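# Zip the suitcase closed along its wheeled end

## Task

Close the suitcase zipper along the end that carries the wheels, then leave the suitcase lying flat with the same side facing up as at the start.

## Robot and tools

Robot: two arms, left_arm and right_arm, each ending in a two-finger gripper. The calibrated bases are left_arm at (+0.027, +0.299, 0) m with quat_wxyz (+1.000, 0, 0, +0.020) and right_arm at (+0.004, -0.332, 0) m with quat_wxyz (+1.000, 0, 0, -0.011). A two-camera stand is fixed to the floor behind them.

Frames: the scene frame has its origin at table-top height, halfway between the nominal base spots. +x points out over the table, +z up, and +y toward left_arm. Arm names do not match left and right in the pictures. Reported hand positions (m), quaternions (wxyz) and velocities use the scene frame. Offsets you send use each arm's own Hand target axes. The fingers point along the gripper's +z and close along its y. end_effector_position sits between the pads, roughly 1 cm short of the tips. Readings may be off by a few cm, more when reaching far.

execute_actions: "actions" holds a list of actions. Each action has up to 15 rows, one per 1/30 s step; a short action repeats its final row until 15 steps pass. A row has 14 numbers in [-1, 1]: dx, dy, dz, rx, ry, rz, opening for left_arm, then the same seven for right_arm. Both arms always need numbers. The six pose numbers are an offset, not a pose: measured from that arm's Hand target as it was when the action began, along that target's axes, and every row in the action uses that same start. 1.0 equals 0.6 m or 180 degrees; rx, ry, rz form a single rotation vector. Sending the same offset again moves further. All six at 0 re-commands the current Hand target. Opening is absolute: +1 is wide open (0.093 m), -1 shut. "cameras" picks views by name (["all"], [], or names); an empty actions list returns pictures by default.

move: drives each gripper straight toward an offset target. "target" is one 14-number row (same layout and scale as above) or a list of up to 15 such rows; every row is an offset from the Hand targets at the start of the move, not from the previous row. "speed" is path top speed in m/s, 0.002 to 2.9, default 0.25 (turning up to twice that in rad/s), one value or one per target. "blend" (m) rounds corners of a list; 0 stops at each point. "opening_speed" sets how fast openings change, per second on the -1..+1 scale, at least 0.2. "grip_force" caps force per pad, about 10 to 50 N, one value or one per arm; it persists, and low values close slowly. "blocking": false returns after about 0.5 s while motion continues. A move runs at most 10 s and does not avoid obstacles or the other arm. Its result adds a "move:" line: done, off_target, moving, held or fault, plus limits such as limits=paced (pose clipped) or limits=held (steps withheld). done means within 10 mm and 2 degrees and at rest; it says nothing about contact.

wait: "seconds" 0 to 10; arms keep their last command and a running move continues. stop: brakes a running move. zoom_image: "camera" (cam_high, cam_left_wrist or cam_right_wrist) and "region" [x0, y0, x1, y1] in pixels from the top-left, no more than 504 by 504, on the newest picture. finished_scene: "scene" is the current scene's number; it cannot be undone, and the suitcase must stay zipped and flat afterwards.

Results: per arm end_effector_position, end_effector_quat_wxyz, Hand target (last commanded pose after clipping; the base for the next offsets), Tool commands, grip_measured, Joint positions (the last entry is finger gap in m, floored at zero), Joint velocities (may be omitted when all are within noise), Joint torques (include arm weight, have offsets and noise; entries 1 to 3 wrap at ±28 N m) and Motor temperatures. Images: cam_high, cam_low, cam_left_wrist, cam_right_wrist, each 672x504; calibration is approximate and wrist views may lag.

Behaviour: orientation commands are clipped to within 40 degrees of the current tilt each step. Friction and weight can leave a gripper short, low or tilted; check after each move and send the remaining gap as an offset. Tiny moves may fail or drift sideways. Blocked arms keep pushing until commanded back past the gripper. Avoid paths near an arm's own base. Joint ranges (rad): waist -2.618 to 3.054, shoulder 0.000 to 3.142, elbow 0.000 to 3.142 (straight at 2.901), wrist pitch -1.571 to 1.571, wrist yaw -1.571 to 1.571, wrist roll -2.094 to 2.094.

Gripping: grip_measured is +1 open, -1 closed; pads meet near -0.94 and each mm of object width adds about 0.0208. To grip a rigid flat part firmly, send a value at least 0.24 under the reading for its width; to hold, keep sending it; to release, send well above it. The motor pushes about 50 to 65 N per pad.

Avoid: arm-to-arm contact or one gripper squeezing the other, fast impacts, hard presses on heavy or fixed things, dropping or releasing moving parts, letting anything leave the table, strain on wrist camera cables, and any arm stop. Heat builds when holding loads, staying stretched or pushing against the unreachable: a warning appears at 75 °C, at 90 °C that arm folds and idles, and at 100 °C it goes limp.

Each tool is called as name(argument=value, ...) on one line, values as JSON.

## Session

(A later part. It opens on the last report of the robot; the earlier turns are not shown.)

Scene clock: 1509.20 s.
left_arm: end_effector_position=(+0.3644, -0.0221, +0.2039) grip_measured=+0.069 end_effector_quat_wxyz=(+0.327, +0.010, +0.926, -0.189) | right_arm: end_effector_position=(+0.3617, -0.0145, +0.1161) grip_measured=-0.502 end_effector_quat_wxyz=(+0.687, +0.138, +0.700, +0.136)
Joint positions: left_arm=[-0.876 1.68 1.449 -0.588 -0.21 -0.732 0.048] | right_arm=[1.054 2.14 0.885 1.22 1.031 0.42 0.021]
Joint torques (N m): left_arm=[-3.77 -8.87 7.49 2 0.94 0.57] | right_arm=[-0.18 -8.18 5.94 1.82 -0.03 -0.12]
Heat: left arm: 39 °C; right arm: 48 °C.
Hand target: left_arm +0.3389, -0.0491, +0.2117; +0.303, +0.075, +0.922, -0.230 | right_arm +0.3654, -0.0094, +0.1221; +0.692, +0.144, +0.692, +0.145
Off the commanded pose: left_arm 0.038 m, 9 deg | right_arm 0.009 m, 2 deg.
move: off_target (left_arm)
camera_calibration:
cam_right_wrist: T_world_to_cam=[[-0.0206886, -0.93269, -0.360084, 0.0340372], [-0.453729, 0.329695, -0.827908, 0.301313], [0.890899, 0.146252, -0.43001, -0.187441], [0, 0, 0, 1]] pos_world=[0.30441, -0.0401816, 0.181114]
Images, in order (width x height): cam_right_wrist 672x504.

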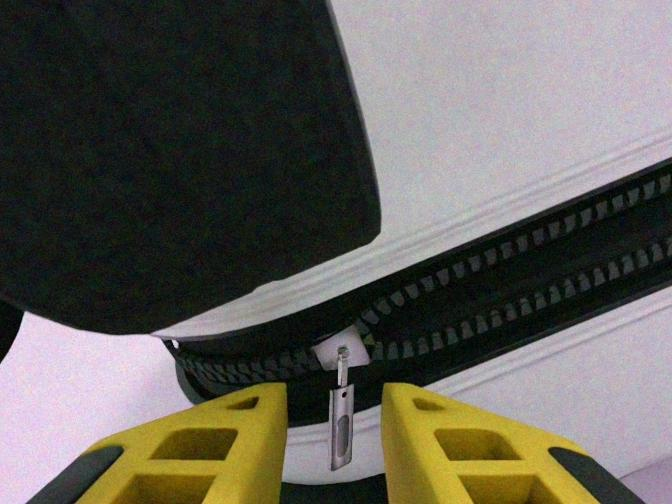

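move(target=[[0,0,0,0,0,0,-0.45,0.003,0,0.013,0,0,0,-0.5],[0,0,0,0,0,0,-0.45,0.003,0,0.013,0,0,0,-1]], speed=0.06, cameras=["cam_right_wrist"])

Scene clock: 1516.00 s.
left_arm: end_effector_position=(+0.3644, -0.0221, +0.2039) grip_measured=+0.069 end_effector_quat_wxyz=(+0.327, +0.010, +0.926, -0.189) | right_arm: end_effector_position=(+0.3679, -0.0118, +0.1151) grip_measured=-0.987 end_effector_quat_wxyz=(+0.687, +0.137, +0.699, +0.140)
Joint positions: left_arm=[-0.876 1.68 1.449 -0.588 -0.21 -0.732 0.048] | right_arm=[1.042 2.156 0.906 1.22 1.014 0.42 0]
Joint torques (N m): left_arm=[-3.59 -8.92 7.64 2.02 0.9 0.58] | right_arm=[-0.66 -8.31 5.98 1.79 -0.02 -0.12]
Heat: left arm: 39 °C; right arm: 48 °C.
Hand target: left_arm +0.3390, -0.0491, +0.2117; +0.303, +0.075, +0.922, -0.230 | right_arm +0.3732, -0.0086, +0.1203; +0.692, +0.143, +0.692, +0.145
Off the commanded pose: left_arm 0.038 m, 9 deg | right_arm 0.008 m, 1 deg.
move: off_target (left_arm)
camera_calibration:
cam_right_wrist: T_world_to_cam=[[-0.0150118, -0.93126, -0.364045, 0.0346223], [-0.453747, 0.330783, -0.827464, 0.30244], [0.891004, 0.152762, -0.427522, -0.194009], [0, 0, 0, 1]] pos_world=[0.310613, -0.0381624, 0.179919]
Images, in order (width x height): cam_right_wrist 672x504.

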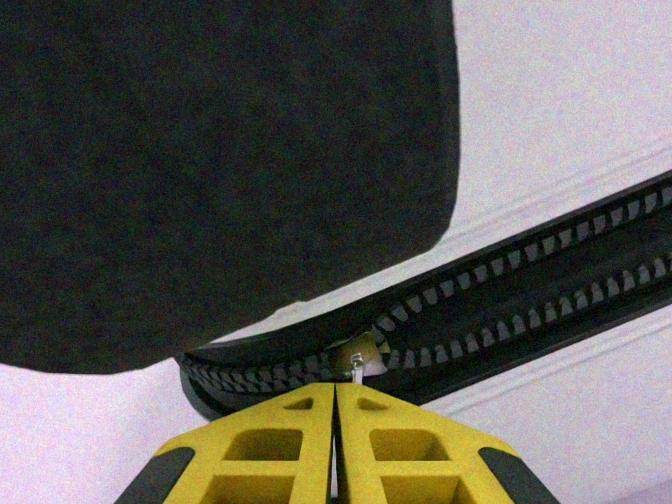

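move(target=[[0,0,0,0,0,0,-0.45,0,0,0,0,0,0,-0.5]], speed=0.06, cameras=["cam_right_wrist"])

zoom_image(camera="cam_right_wrist", region=[236, 300, 436, 500])

Scene clock: 1521.03 s.
left_arm: end_effector_position=(+0.3644, -0.0221, +0.2039) grip_measured=+0.069 end_effector_quat_wxyz=(+0.327, +0.010, +0.926, -0.189) | right_arm: end_effector_position=(+0.3679, -0.0118, +0.1151) grip_measured=-0.503 end_effector_quat_wxyz=(+0.687, +0.137, +0.699, +0.140)
Joint positions: left_arm=[-0.876 1.68 1.449 -0.588 -0.21 -0.732 0.048] | right_arm=[1.042 2.156 0.906 1.22 1.014 0.42 0.021]
Joint torques (N m): left_arm=[-3.7 -8.96 7.58 2 0.89 0.59] | right_arm=[-0.76 -8.29 5.98 1.79 -0.01 -0.11]
Heat: left arm: 39 °C; right arm: 48 °C.
Hand target: left_arm +0.3390, -0.0491, +0.2117; +0.303, +0.075, +0.922, -0.230 | right_arm +0.3732, -0.0087, +0.1203; +0.692, +0.143, +0.692, +0.145
Off the commanded pose: left_arm 0.038 m, 9 deg | right_arm 0.008 m, 1 deg.
move: off_target (left_arm)
camera_calibration:
cam_right_wrist: T_world_to_cam=[[-0.0150118, -0.93126, -0.364045, 0.0346223], [-0.453747, 0.330783, -0.827464, 0.30244], [0.891004, 0.152762, -0.427522, -0.194009], [0, 0, 0, 1]] pos_world=[0.310613, -0.0381624, 0.179919]
Images, in order (width x height): cam_right_wrist 672x504.

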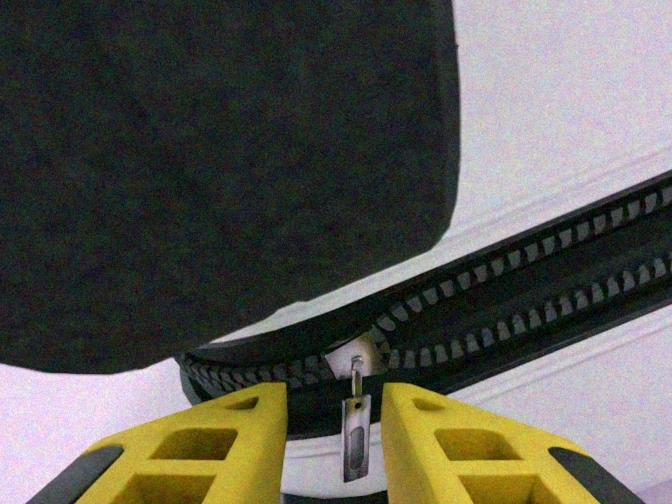

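Scaled by 2.520 from the camera's 672x504 image, which has a finer 960x720 frame.

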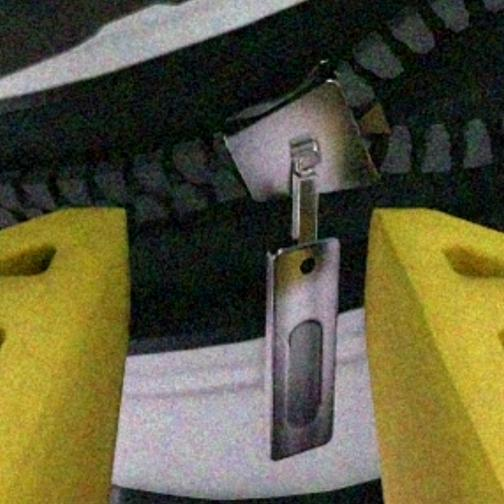

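move(target=[[0,0,0,0,0,0,-0.45,0.012,-0.008,0,0,0,0,-0.5],[0,0,0,0,0,0,-0.45,0.012,-0.008,0.0183,0,0,0,-0.5]], speed=0.05, cameras=["cam_right_wrist"])

zoom_image(camera="cam_right_wrist", region=[236, 300, 436, 500])

Scene clock: 1528.83 s.
left_arm: end_effector_position=(+0.3644, -0.0221, +0.2039) grip_measured=+0.069 end_effector_quat_wxyz=(+0.327, +0.010, +0.926, -0.189) | right_arm: end_effector_position=(+0.3700, -0.0097, +0.1126) grip_measured=-0.503 end_effector_quat_wxyz=(+0.691, +0.143, +0.693, +0.148)
Joint positions: left_arm=[-0.876 1.68 1.449 -0.588 -0.21 -0.732 0.048] | right_arm=[1.04 2.187 0.918 1.268 1.011 0.416 0.021]
Joint torques (N m): left_arm=[-3.64 -8.94 7.51 2 0.88 0.58] | right_arm=[-2.95 -7.77 6.54 1.51 -0.25 -0.08]
Motor temperatures (°C): left_arm=[22 39 34 34 21 20 24] | right_arm=[19 34 29 48 18 19 20]
Heat: left arm: 39 °C; right arm: 48 °C.
Hand target: left_arm +0.3390, -0.0491, +0.2117; +0.303, +0.075, +0.922, -0.230 | right_arm +0.3842, -0.0102, +0.1119; +0.692, +0.144, +0.692, +0.145
Off the commanded pose: left_arm 0.038 m, 9 deg | right_arm 0.014 m, 0 deg.
move: off_target (left_arm, right_arm)
camera_calibration:
cam_right_wrist: T_world_to_cam=[[-0.0085765, -0.923462, -0.383593, 0.0356002], [-0.441638, 0.347665, -0.827094, 0.296219], [0.897152, 0.162316, -0.410818, -0.20131], [0, 0, 0, 1]] pos_world=[0.311732, -0.0374337, 0.175955]
Images, in order (width x height): cam_right_wrist 672x504.

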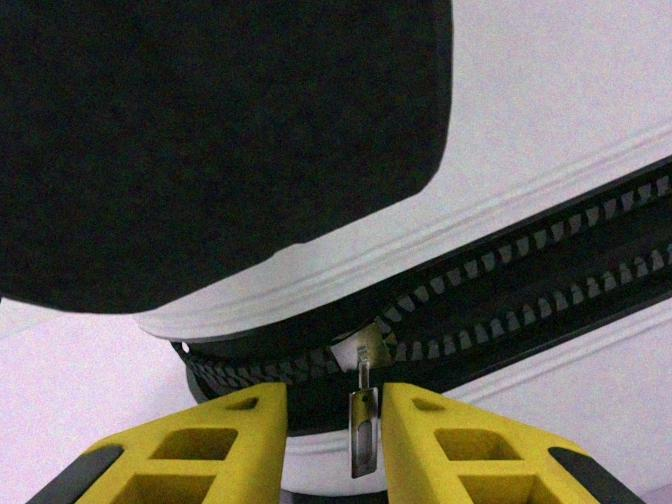

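Scaled by 2.520 from the camera's 672x504 image, which has a finer 960x720 frame.

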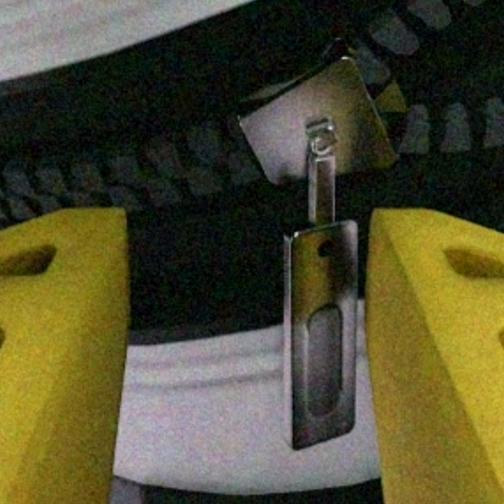

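move(target=[[0,0,0,0,0,0,-0.45,0,0,-0.05,0,0,0,-0.5],[0,0,0,0,0,0,-0.45,0,0,-0.05,0,0,0.13,-0.5]], speed=0.1, cameras=["cam_right_wrist"])

Scene clock: 1546.40 s.
left_arm: end_effector_position=(+0.3644, -0.0221, +0.2039) grip_measured=+0.069 end_effector_quat_wxyz=(+0.327, +0.010, +0.926, -0.189) | right_arm: end_effector_position=(+0.3558, -0.0099, +0.1046) grip_measured=-0.502 end_effector_quat_wxyz=(+0.650, +0.270, +0.659, +0.266)
Joint positions: left_arm=[-0.876 1.68 1.449 -0.588 -0.21 -0.732 0.048] | right_arm=[1.074 2.187 0.889 1.27 1.052 0.802 0.021]
Joint torques (N m): left_arm=[-3.75 -8.88 7.51 2.01 0.9 0.58] | right_arm=[0.17 -10.48 3.08 1.81 0 0.12]
Heat: left arm: 39 °C; right arm: 45 °C.
Hand target: left_arm +0.3390, -0.0491, +0.2117; +0.303, +0.075, +0.922, -0.230 | right_arm +0.3542, -0.0102, +0.1120; +0.649, +0.281, +0.649, +0.282
Off the commanded pose: left_arm 0.038 m, 9 deg | right_arm 0.007 m, 3 deg.
move: off_target (left_arm, right_arm)
camera_calibration:
cam_right_wrist: T_world_to_cam=[[-0.0248642, -0.727294, -0.685875, 0.0715717], [-0.447494, 0.621609, -0.642924, 0.268972], [0.893941, 0.29094, -0.340916, -0.196738], [0, 0, 0, 1]] pos_world=[0.298015, -0.0579027, 0.154947]
Images, in order (width x height): cam_right_wrist 672x504.

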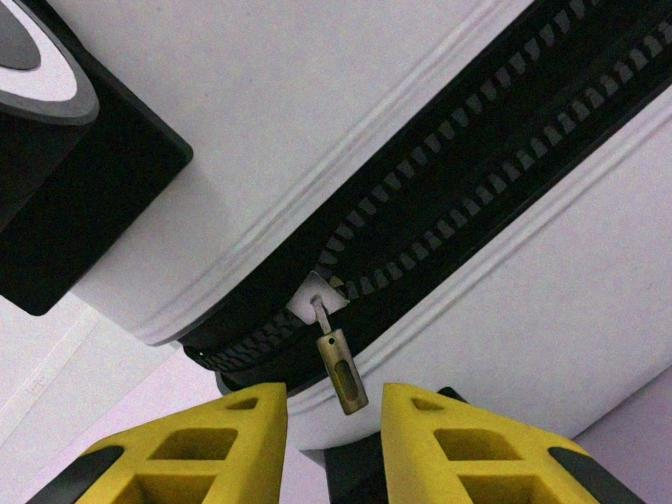

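move(target=[[0,0,0,0,0,0,-0.45,0,-0.005,0.04,0,0,0,-0.5]], speed=0.06, cameras=["cam_right_wrist"])

zoom_image(camera="cam_right_wrist", region=[236, 300, 436, 500])

Scene clock: 1551.80 s.
left_arm: end_effector_position=(+0.3644, -0.0221, +0.2039) grip_measured=+0.069 end_effector_quat_wxyz=(+0.327, +0.010, +0.926, -0.189) | right_arm: end_effector_position=(+0.3688, -0.0126, +0.1078) grip_measured=-0.502 end_effector_quat_wxyz=(+0.648, +0.270, +0.657, +0.276)
Joint positions: left_arm=[-0.876 1.68 1.449 -0.588 -0.21 -0.732 0.048] | right_arm=[1.037 2.187 0.901 1.27 1.003 0.806 0.021]
Joint torques (N m): left_arm=[-3.66 -8.94 7.43 2.01 0.92 0.54] | right_arm=[-1.74 -7.88 6.09 1.7 -0.1 0.08]
Heat: left arm: 39 °C; right arm: 45 °C.
Hand target: left_arm +0.3390, -0.0491, +0.2117; +0.303, +0.075, +0.922, -0.230 | right_arm +0.3783, -0.0123, +0.1097; +0.649, +0.281, +0.649, +0.282
Off the commanded pose: left_arm 0.038 m, 9 deg | right_arm 0.010 m, 2 deg.
move: off_target (left_arm)
camera_calibration:
cam_right_wrist: T_world_to_cam=[[-0.0126176, -0.717723, -0.696214, 0.0688145], [-0.45198, 0.625173, -0.636296, 0.279425], [0.891939, 0.306646, -0.332284, -0.206577], [0, 0, 0, 1]] pos_world=[0.311417, -0.061953, 0.157064]
Images, in order (width x height): cam_right_wrist 672x504.

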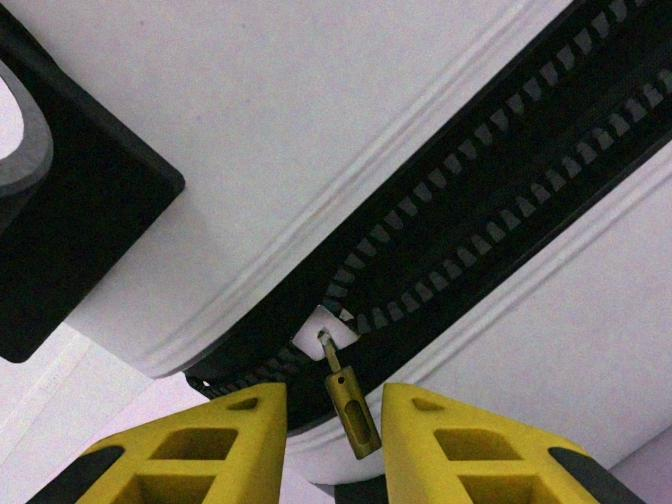

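Scaled by 2.520 from the camera's 672x504 image, which has a finer 960x720 frame.

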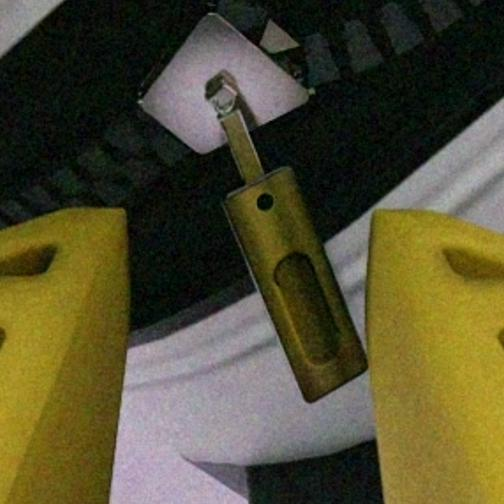

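move(target=[[0,0,0,0,0,0,-0.45,0.004,-0.011,0.02,0,0,0,-0.5]], speed=0.05, cameras=["cam_right_wrist"])

zoom_image(camera="cam_right_wrist", region=[236, 300, 436, 500])

Scene clock: 1558.00 s.
left_arm: end_effector_position=(+0.3646, -0.0222, +0.2041) grip_measured=+0.069 end_effector_quat_wxyz=(+0.328, +0.010, +0.926, -0.189) | right_arm: end_effector_position=(+0.3734, -0.0093, +0.1080) grip_measured=-0.502 end_effector_quat_wxyz=(+0.647, +0.272, +0.651, +0.288)
Joint positions: left_arm=[-0.876 1.68 1.449 -0.587 -0.21 -0.732 0.048] | right_arm=[1.029 2.208 0.918 1.296 0.983 0.81 0.021]
Joint torques (N m): left_arm=[-3.7 -8.88 7.49 2.01 0.9 0.57] | right_arm=[-3.74 -7.08 6.16 1.57 -0.18 0.06]
Heat: left arm: 39 °C; right arm: 45 °C.
Hand target: left_arm +0.3389, -0.0491, +0.2117; +0.303, +0.075, +0.922, -0.230 | right_arm +0.3902, -0.0149, +0.1033; +0.649, +0.281, +0.649, +0.282
Off the commanded pose: left_arm 0.038 m, 9 deg | right_arm 0.018 m, 1 deg.
move: off_target (left_arm, right_arm)
camera_calibration:
cam_right_wrist: T_world_to_cam=[[0.00387065, -0.701366, -0.712791, 0.0672602], [-0.451627, 0.634734, -0.627013, 0.278519], [0.892198, 0.324342, -0.314299, -0.213406], [0, 0, 0, 1]] pos_world=[0.315927, -0.0603948, 0.155504]
Images, in order (width x height): cam_right_wrist 672x504.

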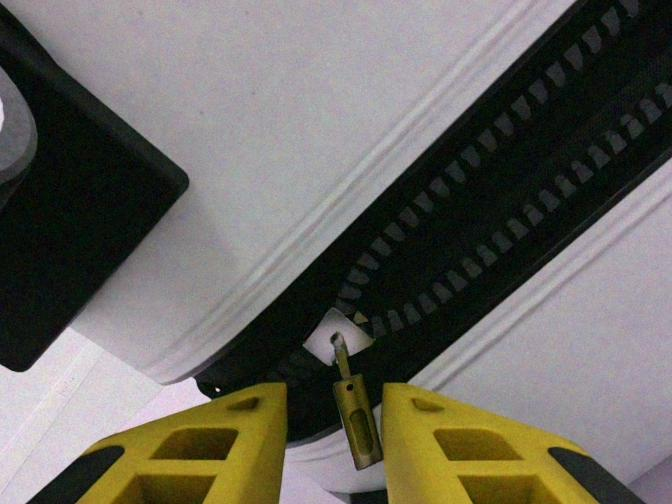

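Scaled by 2.520 from the camera's 672x504 image, which has a finer 960x720 frame.

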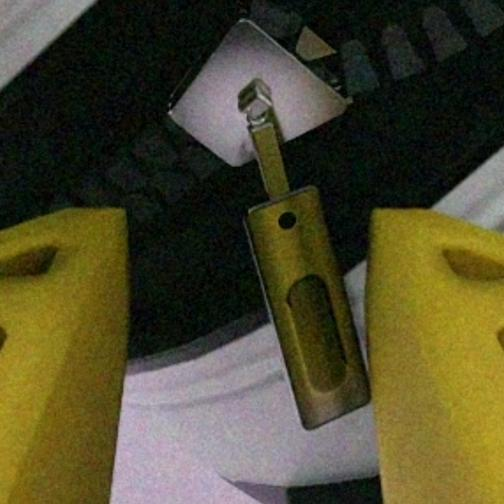

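move(target=[[0,0,0,0,0,0,-0.45,0,0,0,0,0,0,-1]], speed=0.05, grip_force=[50,20], cameras=["cam_right_wrist"])

zoom_image(camera="cam_right_wrist", region=[236, 300, 436, 500])

Scene clock: 1566.13 s.
left_arm: end_effector_position=(+0.3652, -0.0217, +0.2043) grip_measured=+0.069 end_effector_quat_wxyz=(+0.330, +0.010, +0.925, -0.188) | right_arm: end_effector_position=(+0.3742, -0.0090, +0.1061) grip_measured=-0.949 end_effector_quat_wxyz=(+0.646, +0.271, +0.651, +0.291)
Joint positions: left_arm=[-0.876 1.68 1.449 -0.586 -0.214 -0.73 0.048] | right_arm=[1.026 2.216 0.918 1.306 0.976 0.81 0]
Joint torques (N m): left_arm=[-3.71 -8.96 7.51 2 0.95 0.53] | right_arm=[-3.54 -7.75 6.11 1.46 -0.12 0.05]
Heat: left arm: 39 °C; right arm: 44 °C.
Hand target: left_arm +0.3389, -0.0490, +0.2117; +0.303, +0.075, +0.922, -0.230 | right_arm +0.3902, -0.0150, +0.1031; +0.649, +0.281, +0.649, +0.282
Off the commanded pose: left_arm 0.039 m, 9 deg | right_arm 0.017 m, 2 deg.
grip_force (N): 50, 20
move: off_target (left_arm, right_arm)
camera_calibration:
cam_right_wrist: T_world_to_cam=[[0.00801885, -0.699731, -0.714362, 0.0646581], [-0.453727, 0.634066, -0.626173, 0.27827], [0.891105, 0.329146, -0.312402, -0.21455], [0, 0, 0, 1]] pos_world=[0.316927, -0.06058, 0.153409]
Images, in order (width x height): cam_right_wrist 672x504.

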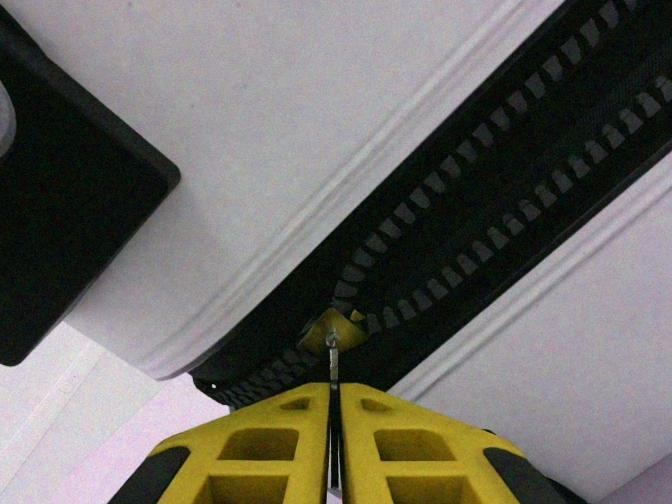

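Scaled by 2.520 from the camera's 672x504 image, which has a finer 960x720 frame.

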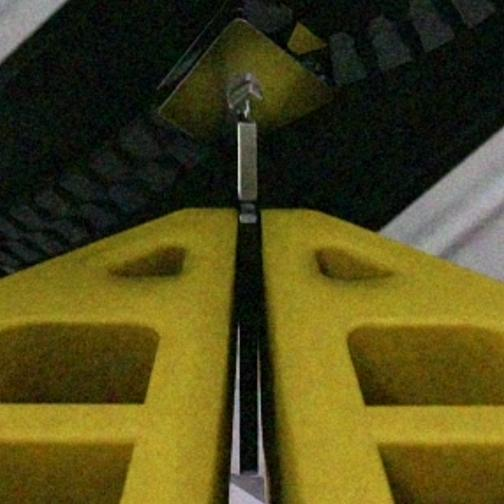

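move(target=[[0,0,0,0,0,0,-0.45,0,0,-0.02,0,0,0,-1],[0,0,0,0,0,0,-0.45,-0.07,-0.047,-0.02,0,0,0,-1]], speed=0.05, grip_force=50, cameras=["cam_right_wrist"])

Scene clock: 1574.63 s.
left_arm: end_effector_position=(+0.3576, -0.0314, +0.2045) grip_measured=+0.069 end_effector_quat_wxyz=(+0.321, +0.026, +0.925, -0.201) | right_arm: end_effector_position=(+0.3651, -0.0250, +0.1064) grip_measured=-0.984 end_effector_quat_wxyz=(+0.627, +0.229, +0.668, +0.328)
Joint positions: left_arm=[-0.892 1.68 1.449 -0.58 -0.184 -0.722 0.048] | right_arm=[0.987 2.145 0.762 1.387 0.813 0.81 0]
Joint torques (N m): left_arm=[-2.47 -8.59 7.8 1.96 0.66 0.48] | right_arm=[-4.45 -11.18 1.76 1.7 1.01 0.02]
Heat: left arm: 39 °C; right arm: 44 °C.
Hand target: left_arm +0.3388, -0.0492, +0.2117; +0.303, +0.075, +0.922, -0.230 | right_arm +0.3783, -0.0649, +0.1113; +0.649, +0.281, +0.649, +0.282
Off the commanded pose: left_arm 0.027 m, 7 deg | right_arm 0.042 m, 9 deg.
move: off_target (left_arm, right_arm)
camera_calibration:
cam_right_wrist: T_world_to_cam=[[0.092977, -0.696571, -0.711438, 0.0225064], [-0.529085, 0.570737, -0.627956, 0.310589], [0.84346, 0.434797, -0.31548, -0.180824], [0, 0, 0, 1]] pos_world=[0.314754, -0.0829656, 0.154002]
Images, in order (width x height): cam_right_wrist 672x504.

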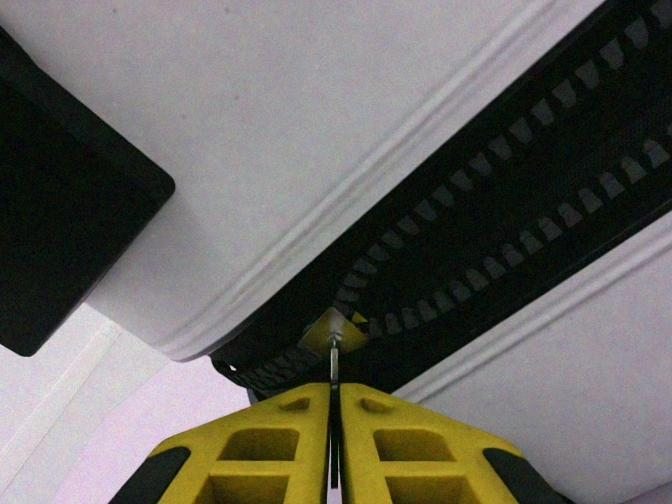

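move(target=[0,0.059,-0.031,0,0,0,-0.45,-0.0365,-0.034,0,0,0,0,-1], speed=0.05, cameras=["cam_right_wrist"])

Scene clock: 1581.73 s.
left_arm: end_effector_position=(+0.3570, -0.0193, +0.2047) grip_measured=+0.069 end_effector_quat_wxyz=(+0.326, +0.065, +0.918, -0.218) | right_arm: end_effector_position=(+0.3606, -0.0421, +0.1060) grip_measured=-0.984 end_effector_quat_wxyz=(+0.617, +0.209, +0.676, +0.344)
Joint positions: left_arm=[-0.847 1.617 1.36 -0.513 -0.107 -0.621 0.048] | right_arm=[0.947 2.099 0.661 1.435 0.716 0.81 0]
Joint torques (N m): left_arm=[0.35 -11.93 5.52 1.36 0.52 0.07] | right_arm=[-5.67 -10.15 1.35 1.85 1.44 0.02]
Heat: left arm: 40 °C; right arm: 45 °C.
Hand target: left_arm +0.3390, -0.0091, +0.2114; +0.303, +0.075, +0.922, -0.230 | right_arm +0.3783, -0.0949, +0.1113; +0.649, +0.281, +0.649, +0.282
Off the commanded pose: left_arm 0.022 m, 3 deg | right_arm 0.056 m, 12 deg.
move: off_target (left_arm, right_arm)
camera_calibration:
cam_right_wrist: T_world_to_cam=[[0.129691, -0.694241, -0.707961, -0.0027055], [-0.563054, 0.536147, -0.628902, 0.328571], [0.81618, 0.480183, -0.321362, -0.157256], [0, 0, 0, 1]] pos_world=[0.313703, -0.102529, 0.154187]
Images, in order (width x height): cam_right_wrist 672x504.

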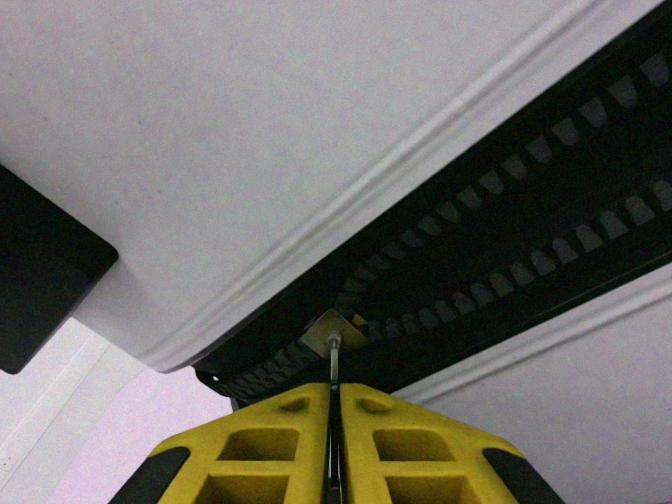

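move(target=[0,0.03,-0.015,0,0,0,-0.45,-0.037,-0.034,-0.017,0,0,0,-1], speed=0.05, cameras=["cam_right_wrist","cam_high"])

Scene clock: 1588.50 s.
left_arm: end_effector_position=(+0.3556, -0.0072, +0.2050) grip_measured=+0.068 end_effector_quat_wxyz=(+0.327, +0.083, +0.914, -0.224) | right_arm: end_effector_position=(+0.3544, -0.0728, +0.1054) grip_measured=-0.984 end_effector_quat_wxyz=(+0.614, +0.207, +0.684, +0.334)
Joint positions: left_arm=[-0.813 1.573 1.308 -0.492 -0.06 -0.566 0.048] | right_arm=[0.902 2.029 0.543 1.456 0.674 0.81 0]
Joint torques (N m): left_arm=[1.09 -12 5.68 1.15 0.42 -0.16] | right_arm=[-5.41 -8.18 0.8 2.22 1.42 0.09]
Heat: left arm: 42 °C; right arm: 46 °C.
Hand target: left_arm +0.3393, +0.0111, +0.2111; +0.303, +0.075, +0.922, -0.230 | right_arm +0.3682, -0.1250, +0.1115; +0.649, +0.281, +0.649, +0.282
Off the commanded pose: left_arm 0.025 m, 3 deg | right_arm 0.054 m, 12 deg.
move: off_target (left_arm, right_arm)
camera_calibration:
cam_right_wrist: T_world_to_cam=[[0.115827, -0.708597, -0.696042, -0.0211487], [-0.571861, 0.525391, -0.630031, 0.343543], [0.812132, 0.471014, -0.344365, -0.134432], [0, 0, 0, 1]] pos_world=[0.308085, -0.132161, 0.155429]
Images, in order (width x height): cam_high 672x504, cam_right_wrist 672x504.

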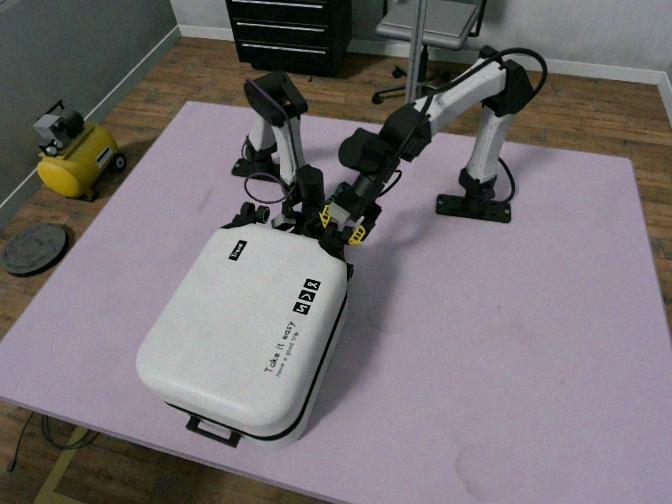

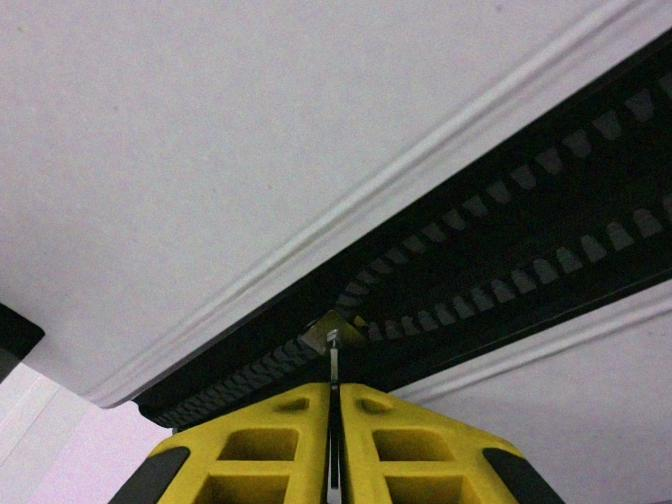

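move(target=[0,0,0,0,0,0,-0.45,-0.061,-0.057,-0.025,0,0,0,-1], speed=0.05, cameras=["cam_right_wrist","cam_high"])

Scene clock: 1594.93 s.
left_arm: end_effector_position=(+0.3427, -0.0003, +0.2176) grip_measured=-0.448 end_effector_quat_wxyz=(+0.309, +0.079, +0.915, -0.247) | right_arm: end_effector_position=(+0.3515, -0.1431, +0.1042) grip_measured=-0.984 end_effector_quat_wxyz=(+0.620, +0.239, +0.688, +0.294)
Joint positions: left_arm=[-0.799 1.519 1.306 -0.545 0.001 -0.587 0.024] | right_arm=[0.778 1.906 0.366 1.465 0.646 0.822 0]
Joint torques (N m): left_arm=[0.01 -6.82 5.87 1.8 -0.09 0.05] | right_arm=[-2.09 -4.4 0.13 2.72 0.81 0.12]
Heat: left arm: 43 °C; right arm: 48 °C.
Hand target: left_arm +0.3393, +0.0110, +0.2112; +0.303, +0.075, +0.922, -0.230 | right_arm +0.3534, -0.1752, +0.1116; +0.649, +0.281, +0.649, +0.282
Off the commanded pose: left_arm 0.013 m, 2 deg | right_arm 0.033 m, 7 deg.
joint sent to its limit (right arm) — joint 4 (wrist pitch), upper limit. The joint targets are off in position, not in orientation.
move: off_target (left_arm, right_arm)
camera_calibration:
cam_right_wrist: T_world_to_cam=[[0.0232489, -0.729866, -0.683195, -0.04318], [-0.541002, 0.565487, -0.622528, 0.372297], [0.8407, 0.384083, -0.381712, -0.117986], [0, 0, 0, 1]] pos_world=[0.301608, -0.196729, 0.157228]
Images, in order (width x height): cam_high 672x504, cam_right_wrist 672x504.

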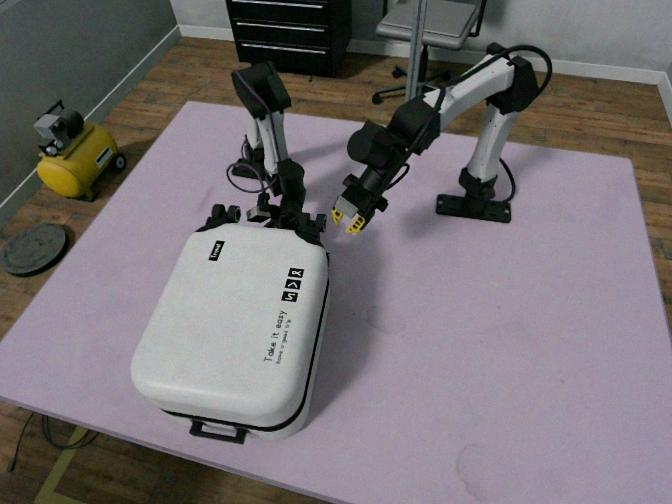

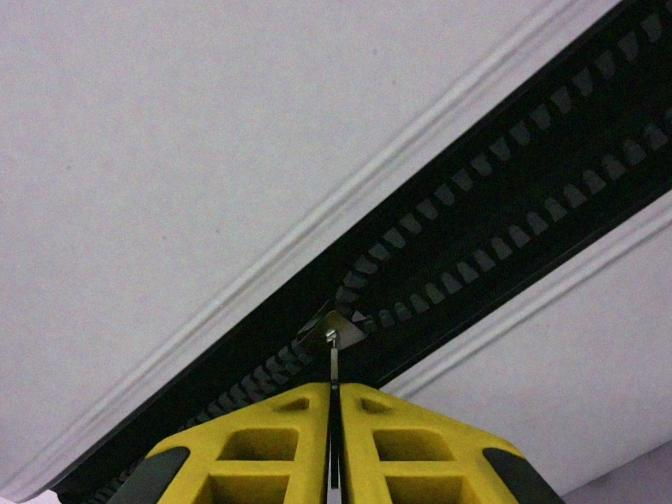

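wait(seconds=0, cameras=["cam_low","cam_left_wrist"])

zoom_image(camera="cam_low", region=[300, 150, 600, 450])

Scene clock: 1602.33 s.
left_arm: end_effector_position=(+0.3427, -0.0003, +0.2175) grip_measured=-0.448 end_effector_quat_wxyz=(+0.309, +0.079, +0.915, -0.247) | right_arm: end_effector_position=(+0.3515, -0.1431, +0.1042) grip_measured=-0.984 end_effector_quat_wxyz=(+0.620, +0.239, +0.688, +0.294)
Joint positions: left_arm=[-0.799 1.519 1.306 -0.545 0.001 -0.587 0.024] | right_arm=[0.778 1.906 0.366 1.465 0.646 0.822 0]
Joint torques (N m): left_arm=[-0.03 -6.9 5.68 1.84 -0.08 0.03] | right_arm=[-2 -4.37 0.18 2.74 0.81 0.11]
Heat: left arm: 42 °C; right arm: 52 °C.
Hand target: left_arm +0.3393, +0.0110, +0.2112; +0.303, +0.075, +0.922, -0.230 | right_arm +0.3534, -0.1752, +0.1116; +0.649, +0.281, +0.649, +0.282
Tool commands: left_gripper/opening=-0.45 right_gripper/opening=-1.0
Off the commanded pose: left_arm 0.013 m, 2 deg | right_arm 0.033 m, 7 deg.
camera_calibration:
cam_left_wrist: T_world_to_cam=[[-0.305826, -0.869304, 0.388306, 0.0211896], [-0.941523, 0.215549, -0.258983, 0.417698], [0.141436, -0.444803, -0.88439, 0.231253], [0, 0, 0, 1]] pos_world=[0.367046, 0.0312478, 0.304467]
Images, in order (width x height): cam_low 672x504, cam_left_wrist 672x504.

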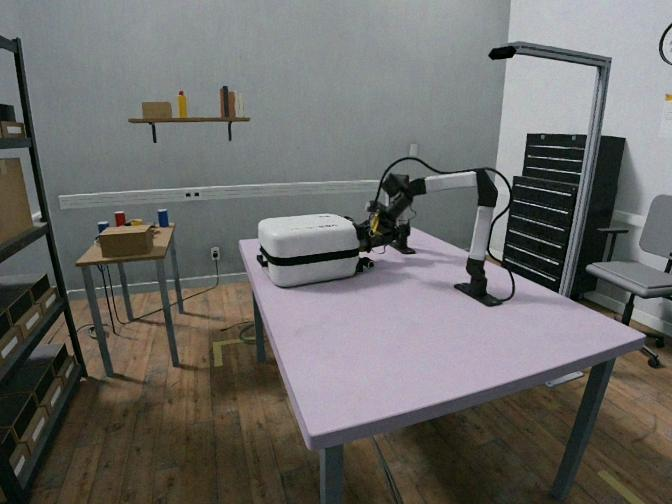

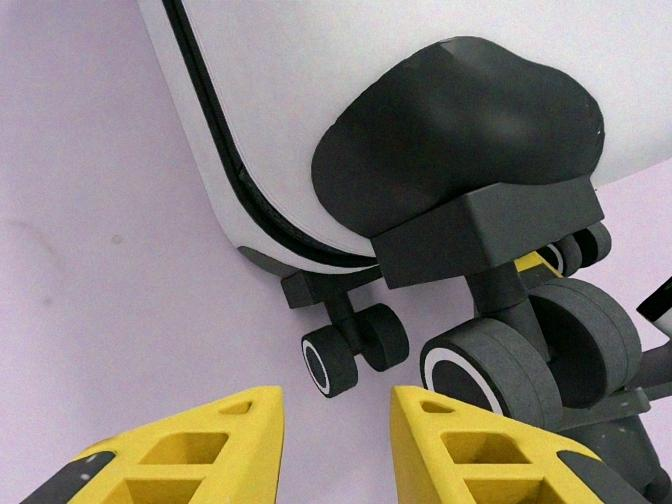

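Scaled by 1.680 from the camera's 672x504 image, which has a finer 960x720 frame.

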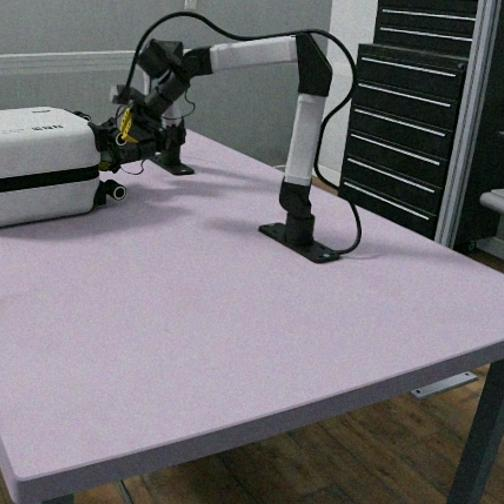

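move(target=[[0,0,-0.1,0,0,0,0.8,0,0,0,0,0,0,-1],[0,-0.075,-0.1,0,0,0,0.8,0,0,0,0,0,0,-1]], speed=0.12, cameras=["cam_left_wrist"])

Scene clock: 1615.97 s.
left_arm: end_effector_position=(+0.2936, -0.0010, +0.2698) grip_measured=+0.798 end_effector_quat_wxyz=(+0.303, +0.082, +0.918, -0.241) | right_arm: end_effector_position=(+0.3515, -0.1431, +0.1042) grip_measured=-0.984 end_effector_quat_wxyz=(+0.620, +0.239, +0.688, +0.294)
Joint positions: left_arm=[-0.921 1.437 1.456 -0.798 -0.086 -0.667 0.084] | right_arm=[0.778 1.906 0.366 1.465 0.646 0.822 0]
Joint torques (N m): left_arm=[-0.75 -3.54 9.5 1.72 -0.18 -0.11] | right_arm=[-1.85 -5.03 0.32 2.59 0.81 0.18]
Motor temperatures (°C): left_arm=[21 40 34 32 21 19 23] | right_arm=[20 31 27 56 19 19 20]
Heat: left arm: 40 °C; right arm: 56 °C.
Hand target: left_arm +0.2954, -0.0005, +0.2709; +0.303, +0.075, +0.922, -0.230 | right_arm +0.3504, -0.1685, +0.1089; +0.640, +0.281, +0.658, +0.281 (not the last commanded pose)
Off the commanded pose: left_arm 0.002 m, 1 deg | right_arm 0.033 m, 8 deg.
move: off_target (right_arm)
camera_calibration:
cam_left_wrist: T_world_to_cam=[[-0.305274, -0.873905, 0.378284, -0.0122138], [-0.943246, 0.22296, -0.24612, 0.382226], [0.130744, -0.431949, -0.892371, 0.289439], [0, 0, 0, 1]] pos_world=[0.318962, 0.029128, 0.356981]
Images, in order (width x height): cam_left_wrist 672x504.

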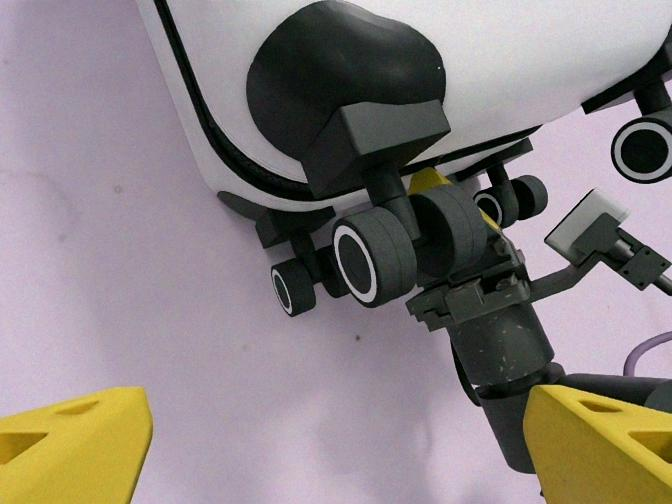

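move(target=[[0,-0.037,0,0,0,-0.094,0.8,0,0,0,0,0,0,-1],[-0.027,-0.037,0.05,0,0,-0.094,0.8,0,0,0,0,0,0,-1]], speed=0.1, cameras=["cam_left_wrist"])

Scene clock: 1633.23 s.
left_arm: end_effector_position=(+0.3138, -0.0305, +0.2624) grip_measured=+0.798 end_effector_quat_wxyz=(+0.263, -0.065, +0.925, -0.267) | right_arm: end_effector_position=(+0.3515, -0.1431, +0.1042) grip_measured=-0.984 end_effector_quat_wxyz=(+0.620, +0.239, +0.688, +0.294)
Joint positions: left_arm=[-0.943 1.588 1.585 -0.807 -0.125 -0.993 0.084] | right_arm=[0.778 1.906 0.366 1.465 0.646 0.822 0]
Joint torques (N m): left_arm=[-0.09 -5.08 9.37 2 0.08 0.11] | right_arm=[-1.88 -5.09 0.32 2.57 0.8 0.16]
Motor temperatures (°C): left_arm=[21 37 34 31 20 19 22] | right_arm=[20 29 27 58 19 19 20]
Heat: left arm: 37 °C; right arm: 58 °C.
Hand target: left_arm +0.3179, -0.0343, +0.2676; +0.265, -0.061, +0.923, -0.272 | right_arm +0.3504, -0.1685, +0.1089; +0.640, +0.281, +0.658, +0.281
Off the commanded pose: left_arm 0.008 m, 1 deg | right_arm 0.026 m, 7 deg.
move: off_target (right_arm)
camera_calibration:
cam_left_wrist: T_world_to_cam=[[-0.0306607, -0.855621, 0.516694, -0.150929], [-0.993516, -0.0305321, -0.109515, 0.378265], [0.109479, -0.516701, -0.849137, 0.260174], [0, 0, 0, 1]] pos_world=[0.342701, 0.0168438, 0.340333]
Images, in order (width x height): cam_left_wrist 672x504.

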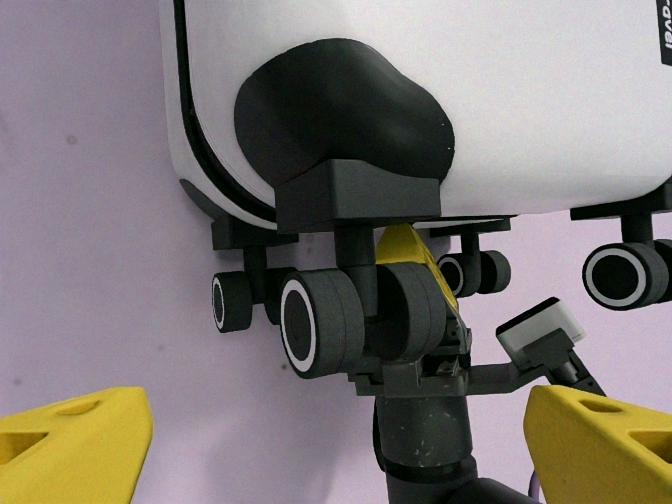

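move(target=[[-0.004,-0.0125,0.088,0,0,0,0.8,0,0,0,0,0,0,-1],[-0.004,-0.0125,0.088,0,0,0,-0.45,0,0,0,0,0,0,-1]], speed=0.1, cameras=["cam_left_wrist"])

Scene clock: 1640.33 s.
left_arm: end_effector_position=(+0.3417, -0.0612, +0.2315) grip_measured=-0.449 end_effector_quat_wxyz=(+0.263, -0.064, +0.924, -0.269) | right_arm: end_effector_position=(+0.3515, -0.1431, +0.1042) grip_measured=-0.984 end_effector_quat_wxyz=(+0.620, +0.239, +0.688, +0.294)
Joint positions: left_arm=[-0.934 1.724 1.608 -0.69 -0.117 -0.985 0.024] | right_arm=[0.778 1.906 0.366 1.465 0.646 0.822 0]
Joint torques (N m): left_arm=[0.18 -6.12 9.7 2 0.11 0.13] | right_arm=[-1.88 -5.05 0.38 2.57 0.78 0.18]
Motor temperatures (°C): left_arm=[21 36 34 31 20 19 22] | right_arm=[20 29 26 59 19 19 20]
Heat: left arm: 36 °C; right arm: 59 °C.
Hand target: left_arm +0.3474, -0.0647, +0.2351; +0.265, -0.061, +0.923, -0.272 | right_arm +0.3504, -0.1685, +0.1089; +0.640, +0.281, +0.658, +0.281
Off the commanded pose: left_arm 0.008 m, 1 deg | right_arm 0.026 m, 7 deg.
move: off_target (right_arm)
camera_calibration:
cam_left_wrist: T_world_to_cam=[[-0.0331578, -0.854767, 0.517952, -0.159826], [-0.993502, -0.0282664, -0.110249, 0.401919], [0.108878, -0.518242, -0.848275, 0.214951], [0, 0, 0, 1]] pos_world=[0.370605, -0.0138568, 0.309431]
Images, in order (width x height): cam_left_wrist 672x504.

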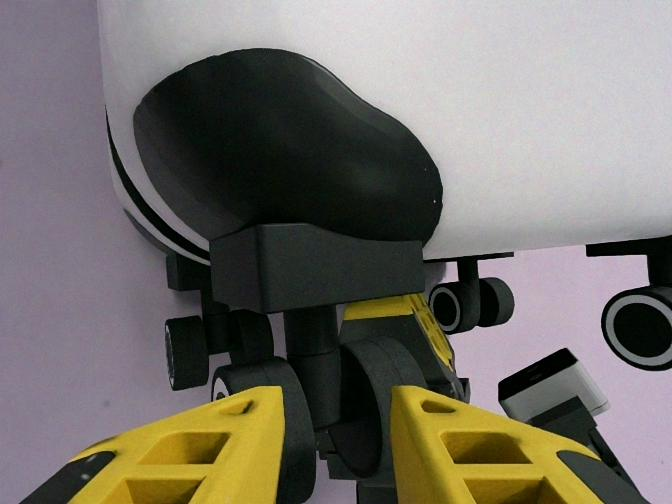

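move(target=[[0,0,0,0,0,0,0.8,0,0,0,0,0,0,-1],[0.013,0.009,0.04,0,0,0,0.8,0,0,0,0,0,0,-1],[0.013,0.009,0.04,0,0,0,-0.45,0,0,0,0,0,0,-1]], speed=0.1, cameras=["cam_left_wrist"])

Scene clock: 1648.17 s.
left_arm: end_effector_position=(+0.3528, -0.0751, +0.2315) grip_measured=-0.449 end_effector_quat_wxyz=(+0.277, -0.065, +0.914, -0.289) | right_arm: end_effector_position=(+0.3515, -0.1431, +0.1042) grip_measured=-0.984 end_effector_quat_wxyz=(+0.620, +0.239, +0.688, +0.294)
Joint positions: left_arm=[-0.934 1.754 1.608 -0.607 -0.117 -0.985 0.024] | right_arm=[0.778 1.906 0.366 1.465 0.646 0.822 0]
Joint torques (N m): left_arm=[0.06 -6.11 5.2 2.1 0.11 0.11] | right_arm=[-1.83 -5.07 0.36 2.56 0.8 0.16]
Motor temperatures (°C): left_arm=[21 36 34 31 20 19 22] | right_arm=[20 29 26 60 19 19 20]
Heat: left arm: 36 °C; right arm: 60 °C.
Hand target: left_arm +0.3535, -0.0735, +0.2115; +0.265, -0.061, +0.923, -0.272 | right_arm +0.3504, -0.1685, +0.1089; +0.640, +0.281, +0.658, +0.281
Off the commanded pose: left_arm 0.020 m, 3 deg | right_arm 0.026 m, 7 deg.
move: off_target (left_arm, right_arm); target 3's new opening was sent with left_arm's hand 0.020 m and 3 deg from that target
camera_calibration:
cam_left_wrist: T_world_to_cam=[[-0.0513076, -0.832764, 0.551246, -0.170963], [-0.989297, -0.0331148, -0.142106, 0.418134], [0.136595, -0.552637, -0.822152, 0.188184], [0, 0, 0, 1]] pos_world=[0.379182, -0.0245281, 0.308378]
Images, in order (width x height): cam_left_wrist 672x504.

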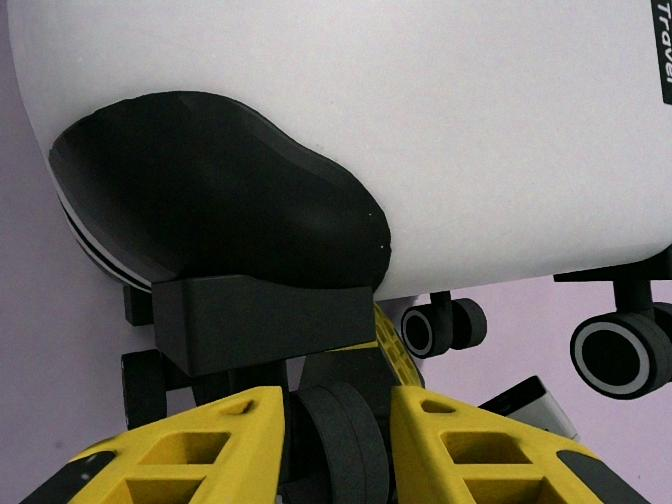

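move(target=[[0,0,0,0,0,0,0.8,0,0,0,0,0,0,-1],[0,0.024,-0.06,0,0,0,0.8,0,0,0,0,0,0,-1]], speed=0.1, cameras=["cam_left_wrist"])

Scene clock: 1656.83 s.
left_arm: end_effector_position=(+0.3400, -0.0537, +0.2353) grip_measured=+0.798 end_effector_quat_wxyz=(+0.274, -0.065, +0.916, -0.284) | right_arm: end_effector_position=(+0.3515, -0.1431, +0.1042) grip_measured=-0.984 end_effector_quat_wxyz=(+0.620, +0.239, +0.688, +0.294)
Joint positions: left_arm=[-0.925 1.669 1.533 -0.629 -0.11 -0.979 0.084] | right_arm=[0.778 1.906 0.366 1.465 0.646 0.822 0]
Joint torques (N m): left_arm=[0.2 -8.65 5.42 1.79 0.08 0.12] | right_arm=[-1.88 -5.05 0.34 2.56 0.79 0.18]
Motor temperatures (°C): left_arm=[21 36 34 31 20 19 22] | right_arm=[19 28 26 60 19 19 20]
Heat: left arm: 36 °C; right arm: 60 °C.
Hand target: left_arm +0.3351, -0.0443, +0.2295; +0.265, -0.061, +0.923, -0.272 | right_arm +0.3504, -0.1685, +0.1089; +0.640, +0.281, +0.658, +0.281
Off the commanded pose: left_arm 0.012 m, 2 deg | right_arm 0.026 m, 7 deg.
move: off_target (left_arm, right_arm)
camera_calibration:
cam_left_wrist: T_world_to_cam=[[-0.0462745, -0.837695, 0.544174, -0.156228], [-0.990392, -0.0325945, -0.134395, 0.405219], [0.130319, -0.545164, -0.828138, 0.208799], [0, 0, 0, 1]] pos_world=[0.366886, -0.00383367, 0.312389]
Images, in order (width x height): cam_left_wrist 672x504.

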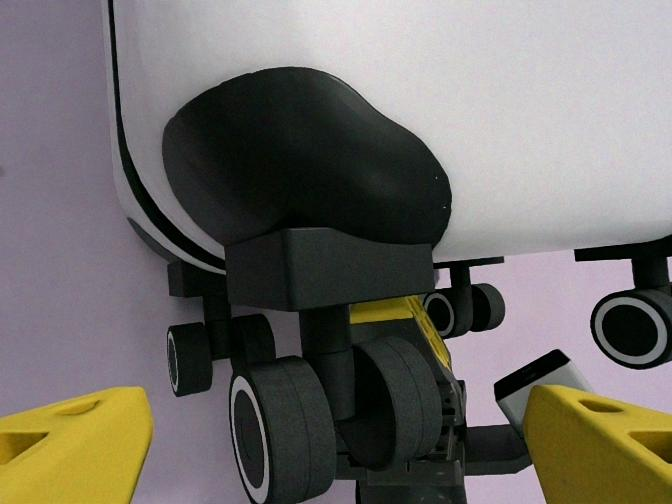

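move(target=[[0.004,0,0.06,0,0,0,0.8,0,0,0,0,0,0,-1],[0.004,0,0.06,0,0,0,-0.45,0,0,0,0,0,0,-1]], speed=0.08, cameras=["cam_left_wrist"])

Scene clock: 1663.67 s.
left_arm: end_effector_position=(+0.3506, -0.0595, +0.2099) grip_measured=-0.448 end_effector_quat_wxyz=(+0.268, -0.066, +0.921, -0.274) | right_arm: end_effector_position=(+0.3523, -0.1471, +0.1043) grip_measured=-0.984 end_effector_quat_wxyz=(+0.623, +0.246, +0.685, +0.287)
Joint positions: left_arm=[-0.914 1.723 1.51 -0.577 -0.107 -0.974 0.024] | right_arm=[0.776 1.906 0.366 1.464 0.666 0.822 0]
Joint torques (N m): left_arm=[-0.32 -6.6 6.48 2.23 0.1 0.11] | right_arm=[-1.69 -5.07 0.29 2.56 0.6 0.17]
Motor temperatures (°C): left_arm=[21 36 34 31 20 19 22] | right_arm=[19 28 26 61 19 19 20]
Heat: left arm: 36 °C; right arm: 61 °C.
Hand target: left_arm +0.3519, -0.0619, +0.2028; +0.265, -0.061, +0.923, -0.272 | right_arm +0.3504, -0.1684, +0.1089; +0.640, +0.280, +0.658, +0.281
Off the commanded pose: left_arm 0.008 m, 1 deg | right_arm 0.022 m, 5 deg.
move: off_target (right_arm); target 2's new opening was sent with left_arm's hand 0.015 m and 2 deg from that target
camera_calibration:
cam_left_wrist: T_world_to_cam=[[-0.034068, -0.848724, 0.527738, -0.148213], [-0.992181, -0.0347172, -0.119883, 0.409614], [0.120069, -0.527695, -0.840905, 0.1905], [0, 0, 0, 1]] pos_world=[0.378488, -0.0110446, 0.287516]
Images, in order (width x height): cam_left_wrist 672x504.

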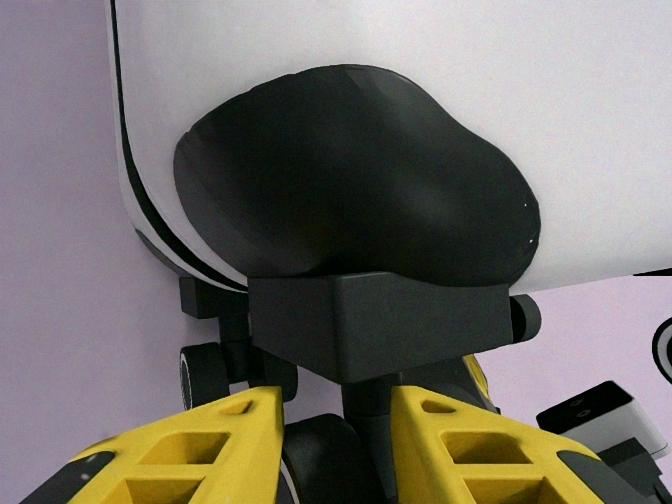

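move(target=[[0,0,0,0,0,0,0.8,0,0,0,0,0,0,-1],[0.033,-0.006,0.02,0,0,0,0.8,0,0,0,0,0,0,-1],[0.033,-0.006,0.02,0,0,0,-0.45,0,0,0,0,0,0,-1]], speed=0.08, cameras=["cam_left_wrist"])

Scene clock: 1681.07 s.
left_arm: end_effector_position=(+0.3420, -0.0728, +0.2032) grip_measured=-0.446 end_effector_quat_wxyz=(+0.272, -0.063, +0.917, -0.284) | right_arm: end_effector_position=(+0.3545, -0.1572, +0.1044) grip_measured=-0.984 end_effector_quat_wxyz=(+0.630, +0.260, +0.679, +0.272)
Joint positions: left_arm=[-0.951 1.727 1.475 -0.518 -0.124 -0.995 0.024] | right_arm=[0.763 1.905 0.365 1.464 0.699 0.823 0]
Joint torques (N m): left_arm=[-1.05 -5.65 6.08 2.15 -0.02 -0.01] | right_arm=[-0.72 -5.09 0.39 2.54 0.28 0.13]
Motor temperatures (°C): left_arm=[21 37 34 31 20 19 22] | right_arm=[19 28 25 62 19 19 20]
Heat: left arm: 37 °C; right arm: 62 °C.
Hand target: left_arm +0.3411, -0.0758, +0.1872; +0.265, -0.061, +0.923, -0.272 | right_arm +0.3504, -0.1685, +0.1090; +0.640, +0.281, +0.658, +0.281
Off the commanded pose: left_arm 0.016 m, 2 deg | right_arm 0.013 m, 4 deg.
move: off_target (left_arm, right_arm); target 3's new opening was sent with left_arm's hand 0.017 m and 2 deg from that target
camera_calibration:
cam_left_wrist: T_world_to_cam=[[-0.0490951, -0.838397, 0.542844, -0.153412], [-0.991028, -0.0267559, -0.130952, 0.402269], [0.124314, -0.544402, -0.829561, 0.173987], [0, 0, 0, 1]] pos_world=[0.369499, -0.0231388, 0.28029]
Images, in order (width x height): cam_left_wrist 672x504.

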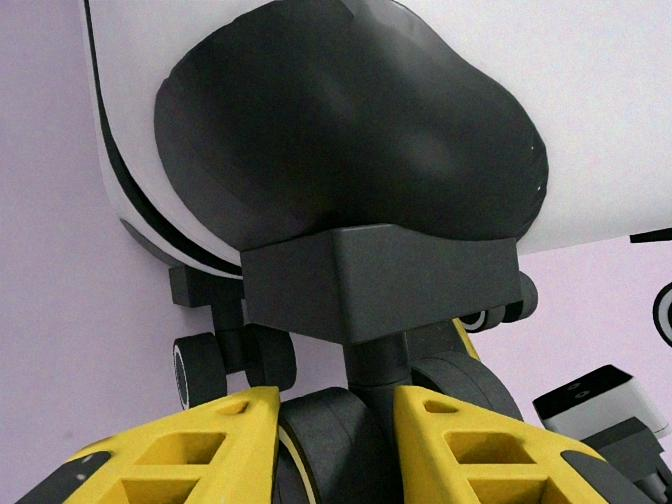

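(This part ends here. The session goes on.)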